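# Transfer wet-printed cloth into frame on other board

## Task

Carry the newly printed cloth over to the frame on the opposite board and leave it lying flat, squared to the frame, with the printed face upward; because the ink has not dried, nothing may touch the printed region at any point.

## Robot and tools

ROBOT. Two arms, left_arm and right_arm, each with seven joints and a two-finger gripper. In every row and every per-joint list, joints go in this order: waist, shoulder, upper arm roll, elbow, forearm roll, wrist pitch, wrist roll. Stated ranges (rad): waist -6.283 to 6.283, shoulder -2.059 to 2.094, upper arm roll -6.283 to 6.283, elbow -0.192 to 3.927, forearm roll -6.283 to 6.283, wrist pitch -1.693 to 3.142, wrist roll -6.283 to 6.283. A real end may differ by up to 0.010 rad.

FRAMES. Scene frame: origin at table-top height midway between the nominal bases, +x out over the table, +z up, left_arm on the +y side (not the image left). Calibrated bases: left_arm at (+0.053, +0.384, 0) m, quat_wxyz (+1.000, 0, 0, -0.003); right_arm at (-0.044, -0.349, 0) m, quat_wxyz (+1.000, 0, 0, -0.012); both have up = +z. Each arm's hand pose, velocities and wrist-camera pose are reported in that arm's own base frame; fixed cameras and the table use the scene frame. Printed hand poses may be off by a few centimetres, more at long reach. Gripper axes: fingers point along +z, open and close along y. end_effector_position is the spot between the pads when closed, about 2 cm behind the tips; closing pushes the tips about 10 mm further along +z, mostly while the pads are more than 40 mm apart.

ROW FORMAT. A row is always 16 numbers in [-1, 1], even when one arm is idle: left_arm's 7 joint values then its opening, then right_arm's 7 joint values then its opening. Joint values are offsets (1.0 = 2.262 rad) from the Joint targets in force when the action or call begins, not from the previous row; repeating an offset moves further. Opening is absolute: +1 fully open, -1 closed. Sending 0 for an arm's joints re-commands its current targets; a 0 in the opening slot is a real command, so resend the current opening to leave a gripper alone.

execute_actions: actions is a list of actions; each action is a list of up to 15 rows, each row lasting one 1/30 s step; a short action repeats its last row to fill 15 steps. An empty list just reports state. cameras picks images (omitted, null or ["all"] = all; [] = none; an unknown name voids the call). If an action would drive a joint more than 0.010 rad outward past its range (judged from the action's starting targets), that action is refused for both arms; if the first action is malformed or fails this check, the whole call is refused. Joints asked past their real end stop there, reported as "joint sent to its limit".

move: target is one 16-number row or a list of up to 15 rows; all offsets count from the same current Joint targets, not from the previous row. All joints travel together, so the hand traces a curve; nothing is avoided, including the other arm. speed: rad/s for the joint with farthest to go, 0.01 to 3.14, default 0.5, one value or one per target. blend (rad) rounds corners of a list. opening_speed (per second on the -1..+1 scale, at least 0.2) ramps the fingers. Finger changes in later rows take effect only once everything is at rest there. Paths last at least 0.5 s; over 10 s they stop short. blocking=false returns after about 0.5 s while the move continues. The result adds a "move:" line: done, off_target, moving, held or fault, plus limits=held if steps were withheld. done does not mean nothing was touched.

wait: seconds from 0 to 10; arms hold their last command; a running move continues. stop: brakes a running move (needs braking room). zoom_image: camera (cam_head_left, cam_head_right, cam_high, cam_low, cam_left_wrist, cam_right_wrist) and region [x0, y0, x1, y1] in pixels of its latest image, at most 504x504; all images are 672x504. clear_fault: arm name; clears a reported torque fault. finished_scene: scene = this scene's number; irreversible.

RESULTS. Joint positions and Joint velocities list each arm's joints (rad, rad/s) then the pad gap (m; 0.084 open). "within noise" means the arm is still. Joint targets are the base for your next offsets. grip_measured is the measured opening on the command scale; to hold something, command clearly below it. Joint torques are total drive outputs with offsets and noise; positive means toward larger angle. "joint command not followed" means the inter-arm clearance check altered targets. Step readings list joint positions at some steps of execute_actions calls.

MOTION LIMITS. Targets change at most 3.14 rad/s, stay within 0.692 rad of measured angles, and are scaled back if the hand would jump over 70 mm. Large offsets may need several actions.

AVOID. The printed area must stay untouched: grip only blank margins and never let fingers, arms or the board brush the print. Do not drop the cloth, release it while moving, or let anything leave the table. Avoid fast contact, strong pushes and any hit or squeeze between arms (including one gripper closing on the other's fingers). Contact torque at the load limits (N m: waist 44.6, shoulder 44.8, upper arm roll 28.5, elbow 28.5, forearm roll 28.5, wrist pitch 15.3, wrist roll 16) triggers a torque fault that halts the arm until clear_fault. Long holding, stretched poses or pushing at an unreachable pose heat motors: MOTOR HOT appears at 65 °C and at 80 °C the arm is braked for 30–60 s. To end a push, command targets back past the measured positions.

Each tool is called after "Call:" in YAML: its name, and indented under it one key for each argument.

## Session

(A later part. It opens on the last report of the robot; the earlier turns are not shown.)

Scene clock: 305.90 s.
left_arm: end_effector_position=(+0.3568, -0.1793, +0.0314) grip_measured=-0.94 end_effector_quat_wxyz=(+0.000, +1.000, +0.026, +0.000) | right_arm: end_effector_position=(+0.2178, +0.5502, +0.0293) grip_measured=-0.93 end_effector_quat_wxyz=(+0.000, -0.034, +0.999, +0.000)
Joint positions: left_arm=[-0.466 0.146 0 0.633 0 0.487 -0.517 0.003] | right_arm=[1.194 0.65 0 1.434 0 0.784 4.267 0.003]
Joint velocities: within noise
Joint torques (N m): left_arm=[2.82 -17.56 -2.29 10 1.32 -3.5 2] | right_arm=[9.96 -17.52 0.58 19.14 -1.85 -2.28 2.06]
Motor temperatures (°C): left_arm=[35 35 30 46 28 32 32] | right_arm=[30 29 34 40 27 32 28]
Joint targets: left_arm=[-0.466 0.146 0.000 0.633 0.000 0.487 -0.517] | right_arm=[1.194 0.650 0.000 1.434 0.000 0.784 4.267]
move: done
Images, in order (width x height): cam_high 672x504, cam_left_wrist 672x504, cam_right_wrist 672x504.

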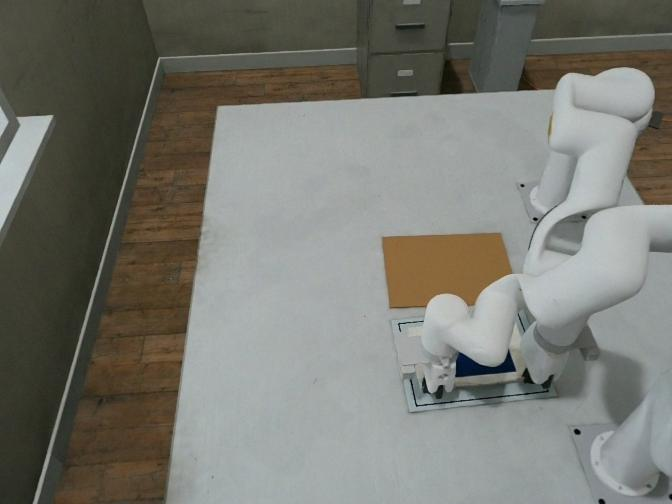

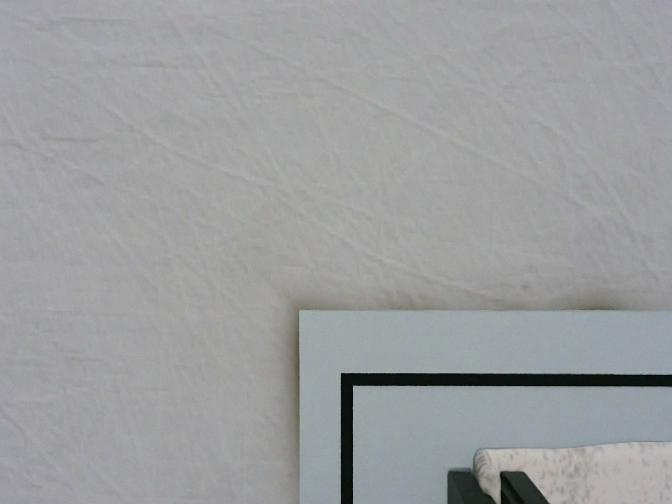

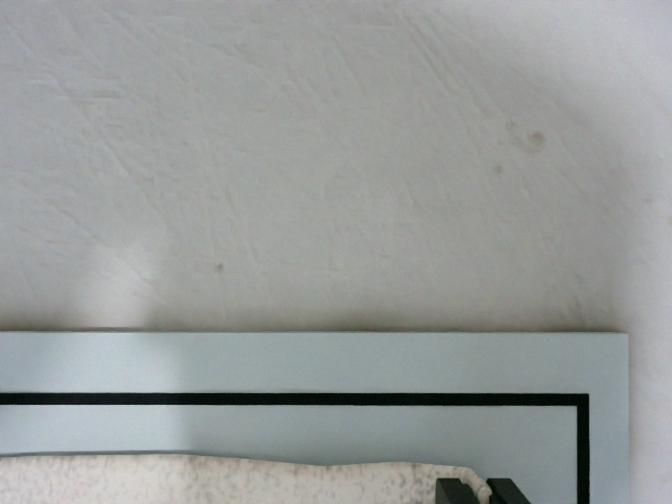

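Call:
move:
  target:
    - [0, 0, 0, 0, 0, 0, 0, -0.85, 0, 0, 0, 0, 0, 0, 0, -0.85]
    - [0, -0.03761, 0, 0.00454, 0, 0.04215, 0, -0.85, 0, -0.02348, 0, 0.00379, 0, 0.02727, 0, -0.85]
  speed: 0.06
  opening_speed: 0.2
  cameras: ["cam_high", "cam_left_wrist", "cam_right_wrist"]

Call:
zoom_image:
  camera: "cam_high"
  region: [370, 200, 570, 420]

Scene clock: 320.23 s.
left_arm: end_effector_position=(+0.3568, -0.1793, +0.0614) grip_measured=-0.87 end_effector_quat_wxyz=(+0.000, +1.000, +0.026, +0.000) | right_arm: end_effector_position=(+0.2177, +0.5502, +0.0592) grip_measured=-0.87 end_effector_quat_wxyz=(+0.000, -0.034, +0.999, +0.000)
Joint positions: left_arm=[-0.466 0.061 0 0.643 0 0.582 -0.517 0.006] | right_arm=[1.194 0.597 0 1.442 0 0.846 4.267 0.006]
Joint velocities: within noise
Joint torques (N m): left_arm=[2.87 -30.37 2.95 15.28 1.07 -0.22 1.71] | right_arm=[7.99 -24.42 0.47 19.48 -1.89 0.22 1.75]
Motor temperatures (°C): left_arm=[35 35 30 46 28 33 32] | right_arm=[30 30 34 40 27 32 28]
Joint targets: left_arm=[-0.466 0.061 0.000 0.643 0.000 0.582 -0.517] | right_arm=[1.194 0.597 0.000 1.442 0.000 0.846 4.267]
move: done
Images, in order (width x height): cam_high 672x504, cam_left_wrist 672x504, cam_right_wrist 672x504.

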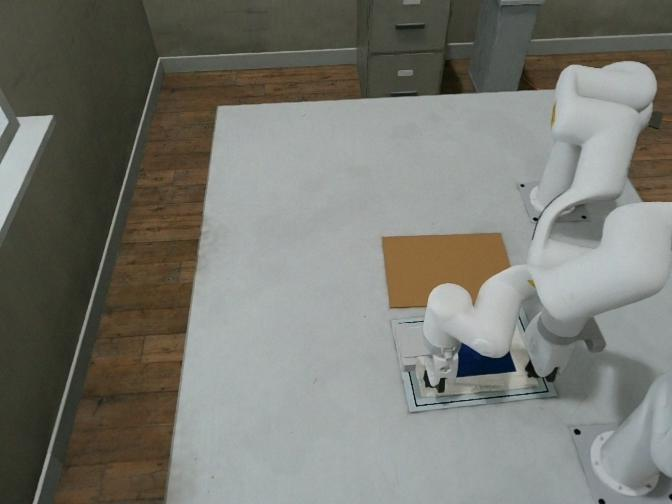

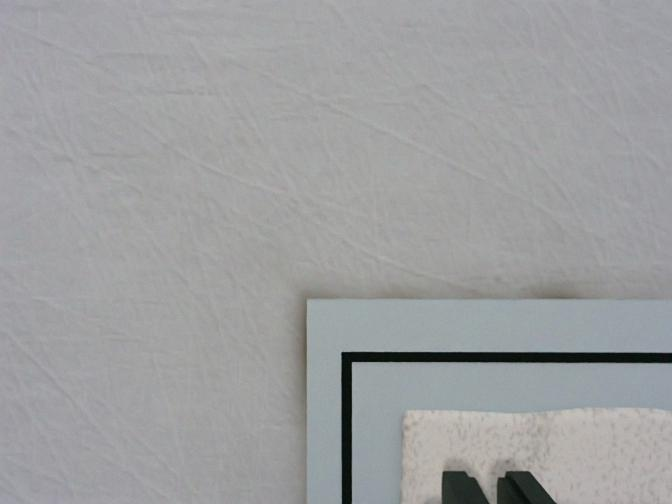

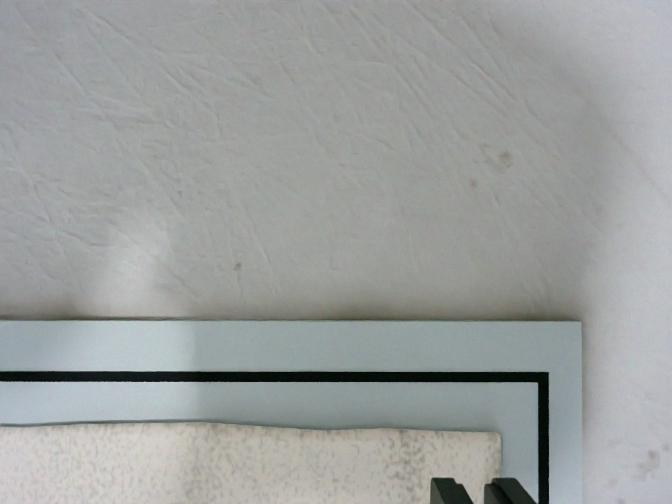

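Scaled by 2.291 from the camera's 672x504 image, which has a finer 960x720 frame.

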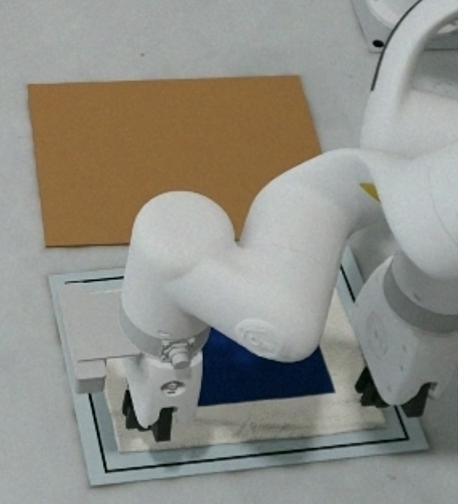

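Call:
move:
  target: [-0.10946, 0.0646, 0, 0.14805, 0, 0.08345, -0.10946, -1, -0.05551, -0.18644, 0, -0.22477, 0, -0.03833, -0.05551, -1]
  speed: 0.25
  cameras: ["cam_left_wrist", "cam_right_wrist"]

Scene clock: 350.63 s.
left_arm: end_effector_position=(+0.3643, -0.3153, +0.0999) grip_measured=-1.00 end_effector_quat_wxyz=(+0.000, +1.000, +0.026, +0.000) | right_arm: end_effector_position=(+0.2266, +0.4124, +0.0997) grip_measured=-1.00 end_effector_quat_wxyz=(+0.000, -0.034, +0.999, +0.000)
Joint positions: left_arm=[-0.714 0.207 0 0.978 0 0.771 -0.764 0] | right_arm=[1.069 0.175 0 0.934 0 0.759 4.142 0]
Joint velocities: within noise
Joint torques (N m): left_arm=[-2.45 -22.09 -1.17 16.84 1.37 -0.09 -2.16] | right_arm=[-9.75 -18.46 -0.45 12.22 -1.89 -2.23 -2.15]
Motor temperatures (°C): left_arm=[35 35 30 47 28 32 32] | right_arm=[30 31 34 41 27 32 28]
Joint targets: left_arm=[-0.714 0.207 0.000 0.978 0.000 0.771 -0.764] | right_arm=[1.069 0.175 0.000 0.934 0.000 0.759 4.142]
move: done
Images, in order (width x height): cam_left_wrist 672x504, cam_right_wrist 672x504.

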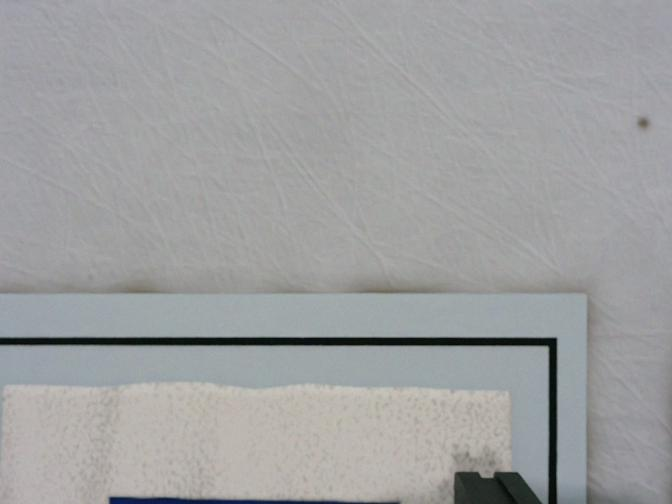

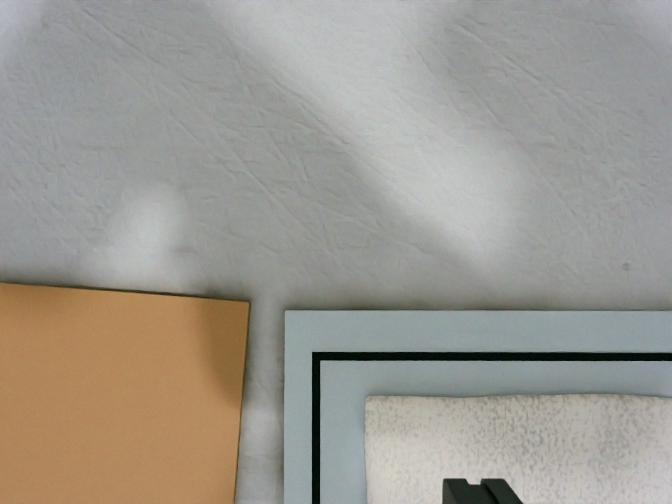

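Call:
move:
  target: [-0.00331, 0.06931, 0, -0.00615, 0, -0.07546, -0.00331, -1, 0.00119, 0.06695, 0, -0.01648, 0, -0.08342, 0.00119, -1]
  speed: 0.12
  cameras: []

Call:
move:
  target: [0, 0.00207, 0, -0.00014, 0, -0.0022, 0, -1, 0, 0.00217, 0, -0.00012, 0, -0.00229, 0, -1]
  speed: 0.015
  cameras: []

Scene clock: 378.10 s.
left_arm: end_effector_position=(+0.3657, -0.3213, +0.0319) grip_measured=-1.00 end_effector_quat_wxyz=(+0.000, +1.000, +0.026, +0.000) | right_arm: end_effector_position=(+0.2251, +0.4123, +0.0298) grip_measured=-1.00 end_effector_quat_wxyz=(+0.000, -0.034, +0.999, +0.000)
Joint positions: left_arm=[-0.721 0.364 0 0.964 0 0.6 -0.772 0] | right_arm=[1.071 0.326 0 0.897 0 0.571 4.145 0]
Joint velocities: within noise
Joint torques (N m): left_arm=[-2.57 -24.54 3.84 11.47 1.14 -3.47 -2.14] | right_arm=[10.09 -11.95 0.79 10.43 -1.94 -2.27 2.01]
Motor temperatures (°C): left_arm=[35 35 30 48 28 32 32] | right_arm=[30 30 34 38 27 32 28]
Joint targets: left_arm=[-0.721 0.364 0.000 0.964 0.000 0.600 -0.772] | right_arm=[1.071 0.326 0.000 0.897 0.000 0.571 4.145]
move: done
No camera images: "cameras" was empty.

Scene clock: 378.80 s.
left_arm: end_effector_position=(+0.3657, -0.3212, +0.0299) grip_measured=-1.00 end_effector_quat_wxyz=(+0.000, +1.000, +0.026, +0.000) | right_arm: end_effector_position=(+0.2251, +0.4123, +0.0277) grip_measured=-1.00 end_effector_quat_wxyz=(+0.000, -0.034, +0.999, +0.000)
Joint positions: left_arm=[-0.721 0.368 0 0.964 0 0.595 -0.772 0] | right_arm=[1.071 0.331 0 0.896 0 0.565 4.145 0]
Joint velocities: within noise
Joint torques (N m): left_arm=[-2.71 -24.98 3.95 11.48 1.35 -3.5 -2.2] | right_arm=[9.84 -12.08 0.69 10.37 -1.96 -2.26 2]
Motor temperatures (°C): left_arm=[35 35 30 48 28 32 32] | right_arm=[30 30 34 38 27 32 28]
Joint targets: left_arm=[-0.721 0.368 0.000 0.964 0.000 0.595 -0.772] | right_arm=[1.071 0.331 0.000 0.896 0.000 0.565 4.145]
move: done
No camera images: "cameras" was empty.

Call:
move:
  target: [0, 0.00103, 0, -0.00007, 0, -0.0011, 0, -1, 0, 0.00109, 0, -0.00006, 0, -0.00115, 0, -1]
  speed: 0.015
  cameras: []

Call:
move:
  target: [0, 0.0005, 0, -0.00003, 0, -0.00055, 0, -1, 0, 0.00054, 0, -0.00003, 0, -0.00057, 0, -1]
  speed: 0.015
  cameras: []

Scene clock: 381.97 s.
left_arm: end_effector_position=(+0.3657, -0.3213, +0.0289) grip_measured=-1.00 end_effector_quat_wxyz=(+0.000, +1.000, +0.026, +0.000) | right_arm: end_effector_position=(+0.2251, +0.4123, +0.0267) grip_measured=-1.00 end_effector_quat_wxyz=(+0.000, -0.034, +0.999, +0.000)
Joint positions: left_arm=[-0.721 0.371 0 0.964 0 0.593 -0.772 0] | right_arm=[1.071 0.334 0 0.896 0 0.563 4.145 0]
Joint velocities: within noise
Joint torques (N m): left_arm=[-2.48 -20.82 3.65 9.95 1.11 -3.29 -2.06] | right_arm=[9.39 -11.88 0.82 10.19 -1.87 -2.23 1.86]
Motor temperatures (°C): left_arm=[35 35 30 48 28 32 32] | right_arm=[30 30 34 37 27 33 28]
Joint targets: left_arm=[-0.721 0.371 0.000 0.964 0.000 0.593 -0.772] | right_arm=[1.071 0.334 0.000 0.896 0.000 0.563 4.145]
move: done
No camera images: "cameras" was empty.

Scene clock: 382.67 s.
left_arm: end_effector_position=(+0.3657, -0.3213, +0.0284) grip_measured=-1.00 end_effector_quat_wxyz=(+0.000, +1.000, +0.026, +0.000) | right_arm: end_effector_position=(+0.2251, +0.4123, +0.0263) grip_measured=-1.00 end_effector_quat_wxyz=(+0.000, -0.034, +0.999, +0.000)
Joint positions: left_arm=[-0.721 0.372 0 0.963 0 0.592 -0.772 0] | right_arm=[1.071 0.335 0 0.896 0 0.562 4.145 0]
Joint velocities: within noise
Joint torques (N m): left_arm=[-2.41 -14.96 3.48 8.68 0.94 -3.18 -2.08] | right_arm=[9.3 -10.12 0.71 9.31 -1.85 -2.03 1.77]
Motor temperatures (°C): left_arm=[35 35 30 48 28 32 32] | right_arm=[30 30 34 37 27 33 28]
Joint targets: left_arm=[-0.721 0.372 0.000 0.963 0.000 0.592 -0.772] | right_arm=[1.071 0.335 0.000 0.896 0.000 0.562 4.145]
move: done
No camera images: "cameras" was empty.

Call:
move:
  target:
    - [0, 0, 0, 0, 0, 0, 0, -1, 0, 0.00033, 0, -0.00002, 0, -0.00035, 0, -1]
    - [0.00153, 0.00081, 0, 0.00129, 0, 0.00049, -0.00532, -1, -0.00264, -0.0012, 0, -0.00245, 0, -0.00124, -0.00949, -1]
  speed: 0.015
  cameras: ["cam_left_wrist", "cam_right_wrist"]

Scene clock: 392.23 s.
left_arm: end_effector_position=(+0.3673, -0.3205, +0.0284) grip_measured=-1.00 end_effector_quat_wxyz=(+0.000, +0.999, +0.033, +0.000) | right_arm: end_effector_position=(+0.2269, +0.4097, +0.0259) grip_measured=-1.00 end_effector_quat_wxyz=(+0.000, -0.042, +0.999, +0.000)
Joint positions: left_arm=[-0.718 0.374 0 0.966 0 0.593 -0.784 0] | right_arm=[1.065 0.332 0 0.891 0 0.559 4.123 0]
Joint velocities: within noise
Joint torques (N m): left_arm=[5.08 -14.34 3.21 10.82 1.21 0.4 -2.26] | right_arm=[-12.04 -15.53 -2.74 5.31 -1.84 -1.28 -2.19]
Motor temperatures (°C): left_arm=[35 35 30 47 28 32 32] | right_arm=[30 29 34 36 27 32 28]
Joint targets: left_arm=[-0.718 0.374 0.000 0.966 0.000 0.593 -0.784] | right_arm=[1.065 0.332 0.000 0.891 0.000 0.559 4.123]
move: done
Images, in order (width x height): cam_left_wrist 672x504, cam_right_wrist 672x504.

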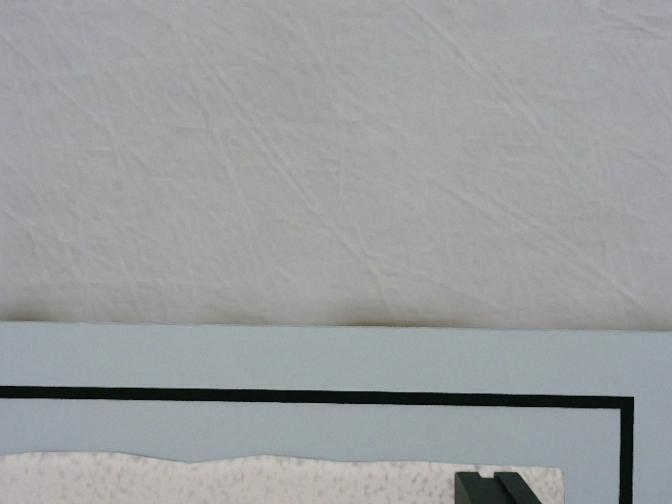

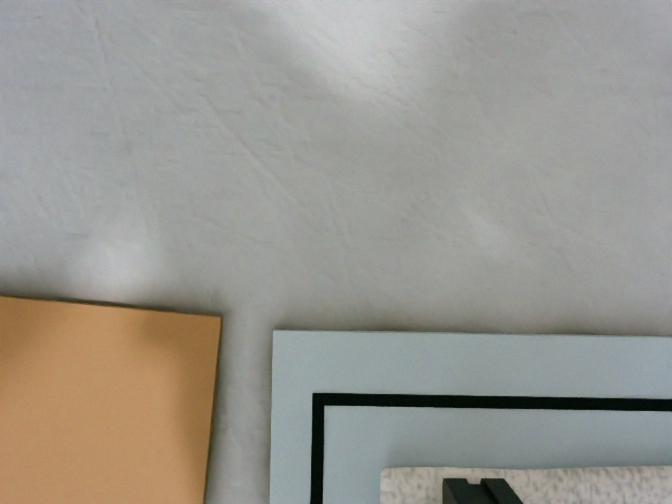

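Call:
zoom_image:
  camera: "cam_left_wrist"
  region: [0, 380, 672, 504]

Call:
zoom_image:
  camera: "cam_right_wrist"
  region: [260, 370, 672, 504]

Region (0, 380, 672, 504) is 672x124 pixels. A region can be at most 504 by 504 pixels.

Scaled by 1.223 from the camera's 672x504 image, which has a finer 960x720 frame.

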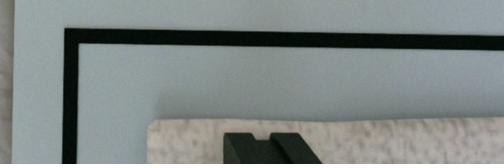

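Call:
zoom_image:
  camera: "cam_left_wrist"
  region: [0, 370, 400, 504]

Scaled by 1.260 from the camera's 672x504 image, which has a finer 960x720 frame.

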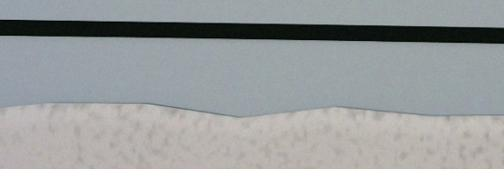

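Call:
move:
  target: [-0.00078, 0.00092, 0, 0.00148, 0, 0.00056, -0.00078, -1, -0.00025, -0.00046, 0, -0.00073, 0, -0.00027, -0.00025, -1]
  speed: 0.01
  cameras: ["cam_left_wrist"]

Call:
zoom_image:
  camera: "cam_left_wrist"
  region: [0, 370, 400, 504]

Scene clock: 402.83 s.
left_arm: end_effector_position=(+0.3674, -0.3216, +0.0284) grip_measured=-1.00 end_effector_quat_wxyz=(+0.000, +0.999, +0.034, +0.000) | right_arm: end_effector_position=(+0.2269, +0.4092, +0.0259) grip_measured=-1.00 end_effector_quat_wxyz=(+0.000, -0.042, +0.999, +0.000)
Joint positions: left_arm=[-0.719 0.376 0 0.97 0 0.594 -0.786 0] | right_arm=[1.065 0.331 0 0.889 0 0.558 4.123 0]
Joint velocities: within noise
Joint torques (N m): left_arm=[-3.08 -14.19 2.9 11.83 1.14 -0.35 -2.12] | right_arm=[-11.27 -15.4 -2.51 4.93 -1.77 -1.06 -2.11]
Motor temperatures (°C): left_arm=[35 35 30 46 28 32 32] | right_arm=[30 29 34 35 27 32 28]
Joint targets: left_arm=[-0.719 0.376 0.000 0.970 0.000 0.594 -0.786] | right_arm=[1.065 0.331 0.000 0.889 0.000 0.558 4.123]
move: done
Images, in order (width x height): cam_left_wrist 672x504.

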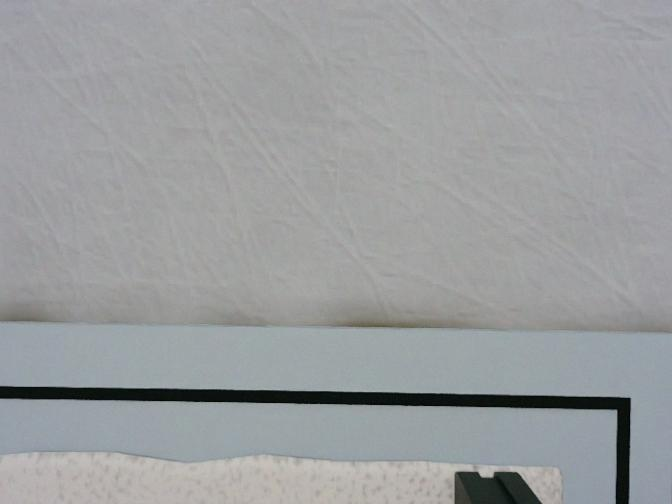

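Scaled by 1.260 from the camera's 672x504 image, which has a finer 960x720 frame.

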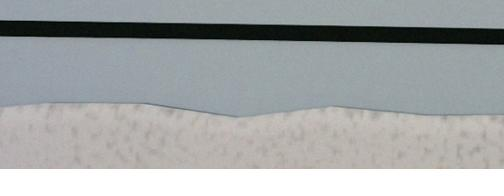

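Call:
move:
  target:
    - [0, -0.05816, 0, 0.01155, 0, 0.06971, 0, -1, 0, -0.04131, 0, 0.00535, 0, 0.04665, 0, -1]
    - [0, -0.05816, 0, 0.01155, 0, 0.06971, 0, -1, -0.55899, -0.41169, 0, -0.12788, 0, 0.2838, -0.5215, -1]
    - [-0.18005, -0.16992, 0, 0.27928, 0, 0.4492, -0.15074, -1, -0.55899, -0.41169, 0, -0.12788, 0, 0.2838, -0.5215, -1]
  speed: [0.1, 0.7, 0.6]
  cameras: ["cam_high", "cam_left_wrist"]

Call:
zoom_image:
  camera: "cam_left_wrist"
  region: [20, 50, 360, 480]

Call:
zoom_image:
  camera: "cam_high"
  region: [370, 290, 570, 430]

Scene clock: 427.63 s.
left_arm: end_effector_position=(+0.1999, -0.4200, +0.3998) grip_measured=-1.00 end_effector_quat_wxyz=(+0.000, +1.000, +0.000, +0.000) | right_arm: end_effector_position=(+0.2951, -0.0597, +0.2350) grip_measured=-1.00 end_effector_quat_wxyz=(+0.000, +0.001, +1.000, +0.000)
Joint positions: left_arm=[-1.127 -0.009 0 1.601 0 1.61 -1.127 0] | right_arm=[-0.2 -0.6 0 0.6 0 1.2 2.943 0]
Joint velocities: within noise
Joint torques (N m): left_arm=[-2.49 -31.7 0.5 18.25 1.19 -0.08 -2.37] | right_arm=[-9.71 -7.71 1.19 15.38 -1.84 0.03 -2]
Motor temperatures (°C): left_arm=[35 35 29 47 28 32 32] | right_arm=[30 29 34 35 27 32 28]
Joint targets: left_arm=[-1.127 -0.009 0.000 1.601 0.000 1.610 -1.127] | right_arm=[-0.200 -0.600 0.000 0.600 0.000 1.200 2.943]
move: done
Images, in order (width x height): cam_high 672x504, cam_left_wrist 672x504.

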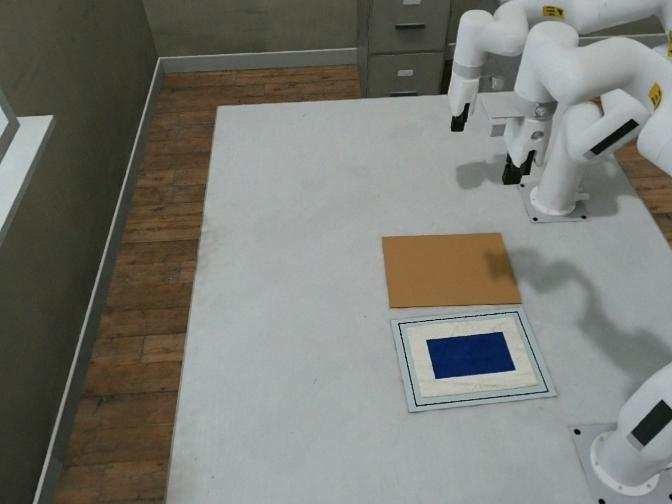

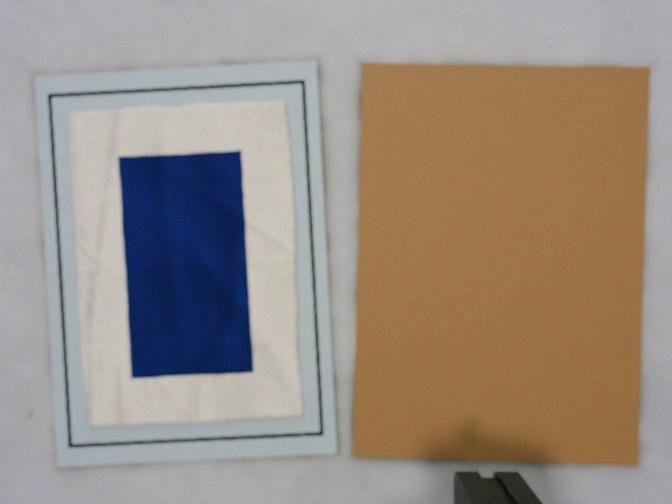

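Scaled by 1.172 from the camera's 672x504 image, which has a finer 960x720 frame.

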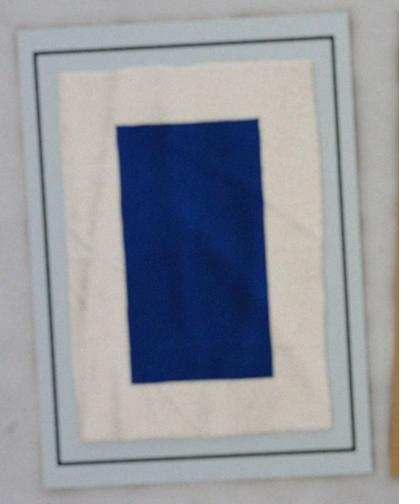

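Scaled by 2.520 from the camera's 672x504 image, which has a finer 960x720 frame.

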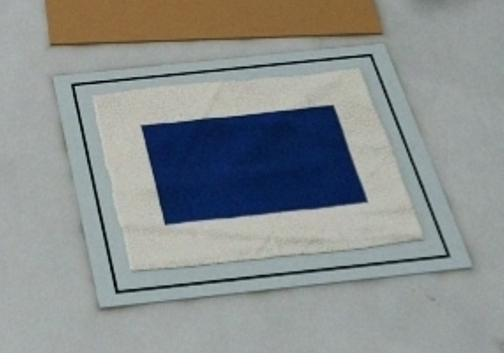

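Call:
finished_scene:
  scene: 2

The scene is finished: the task was done.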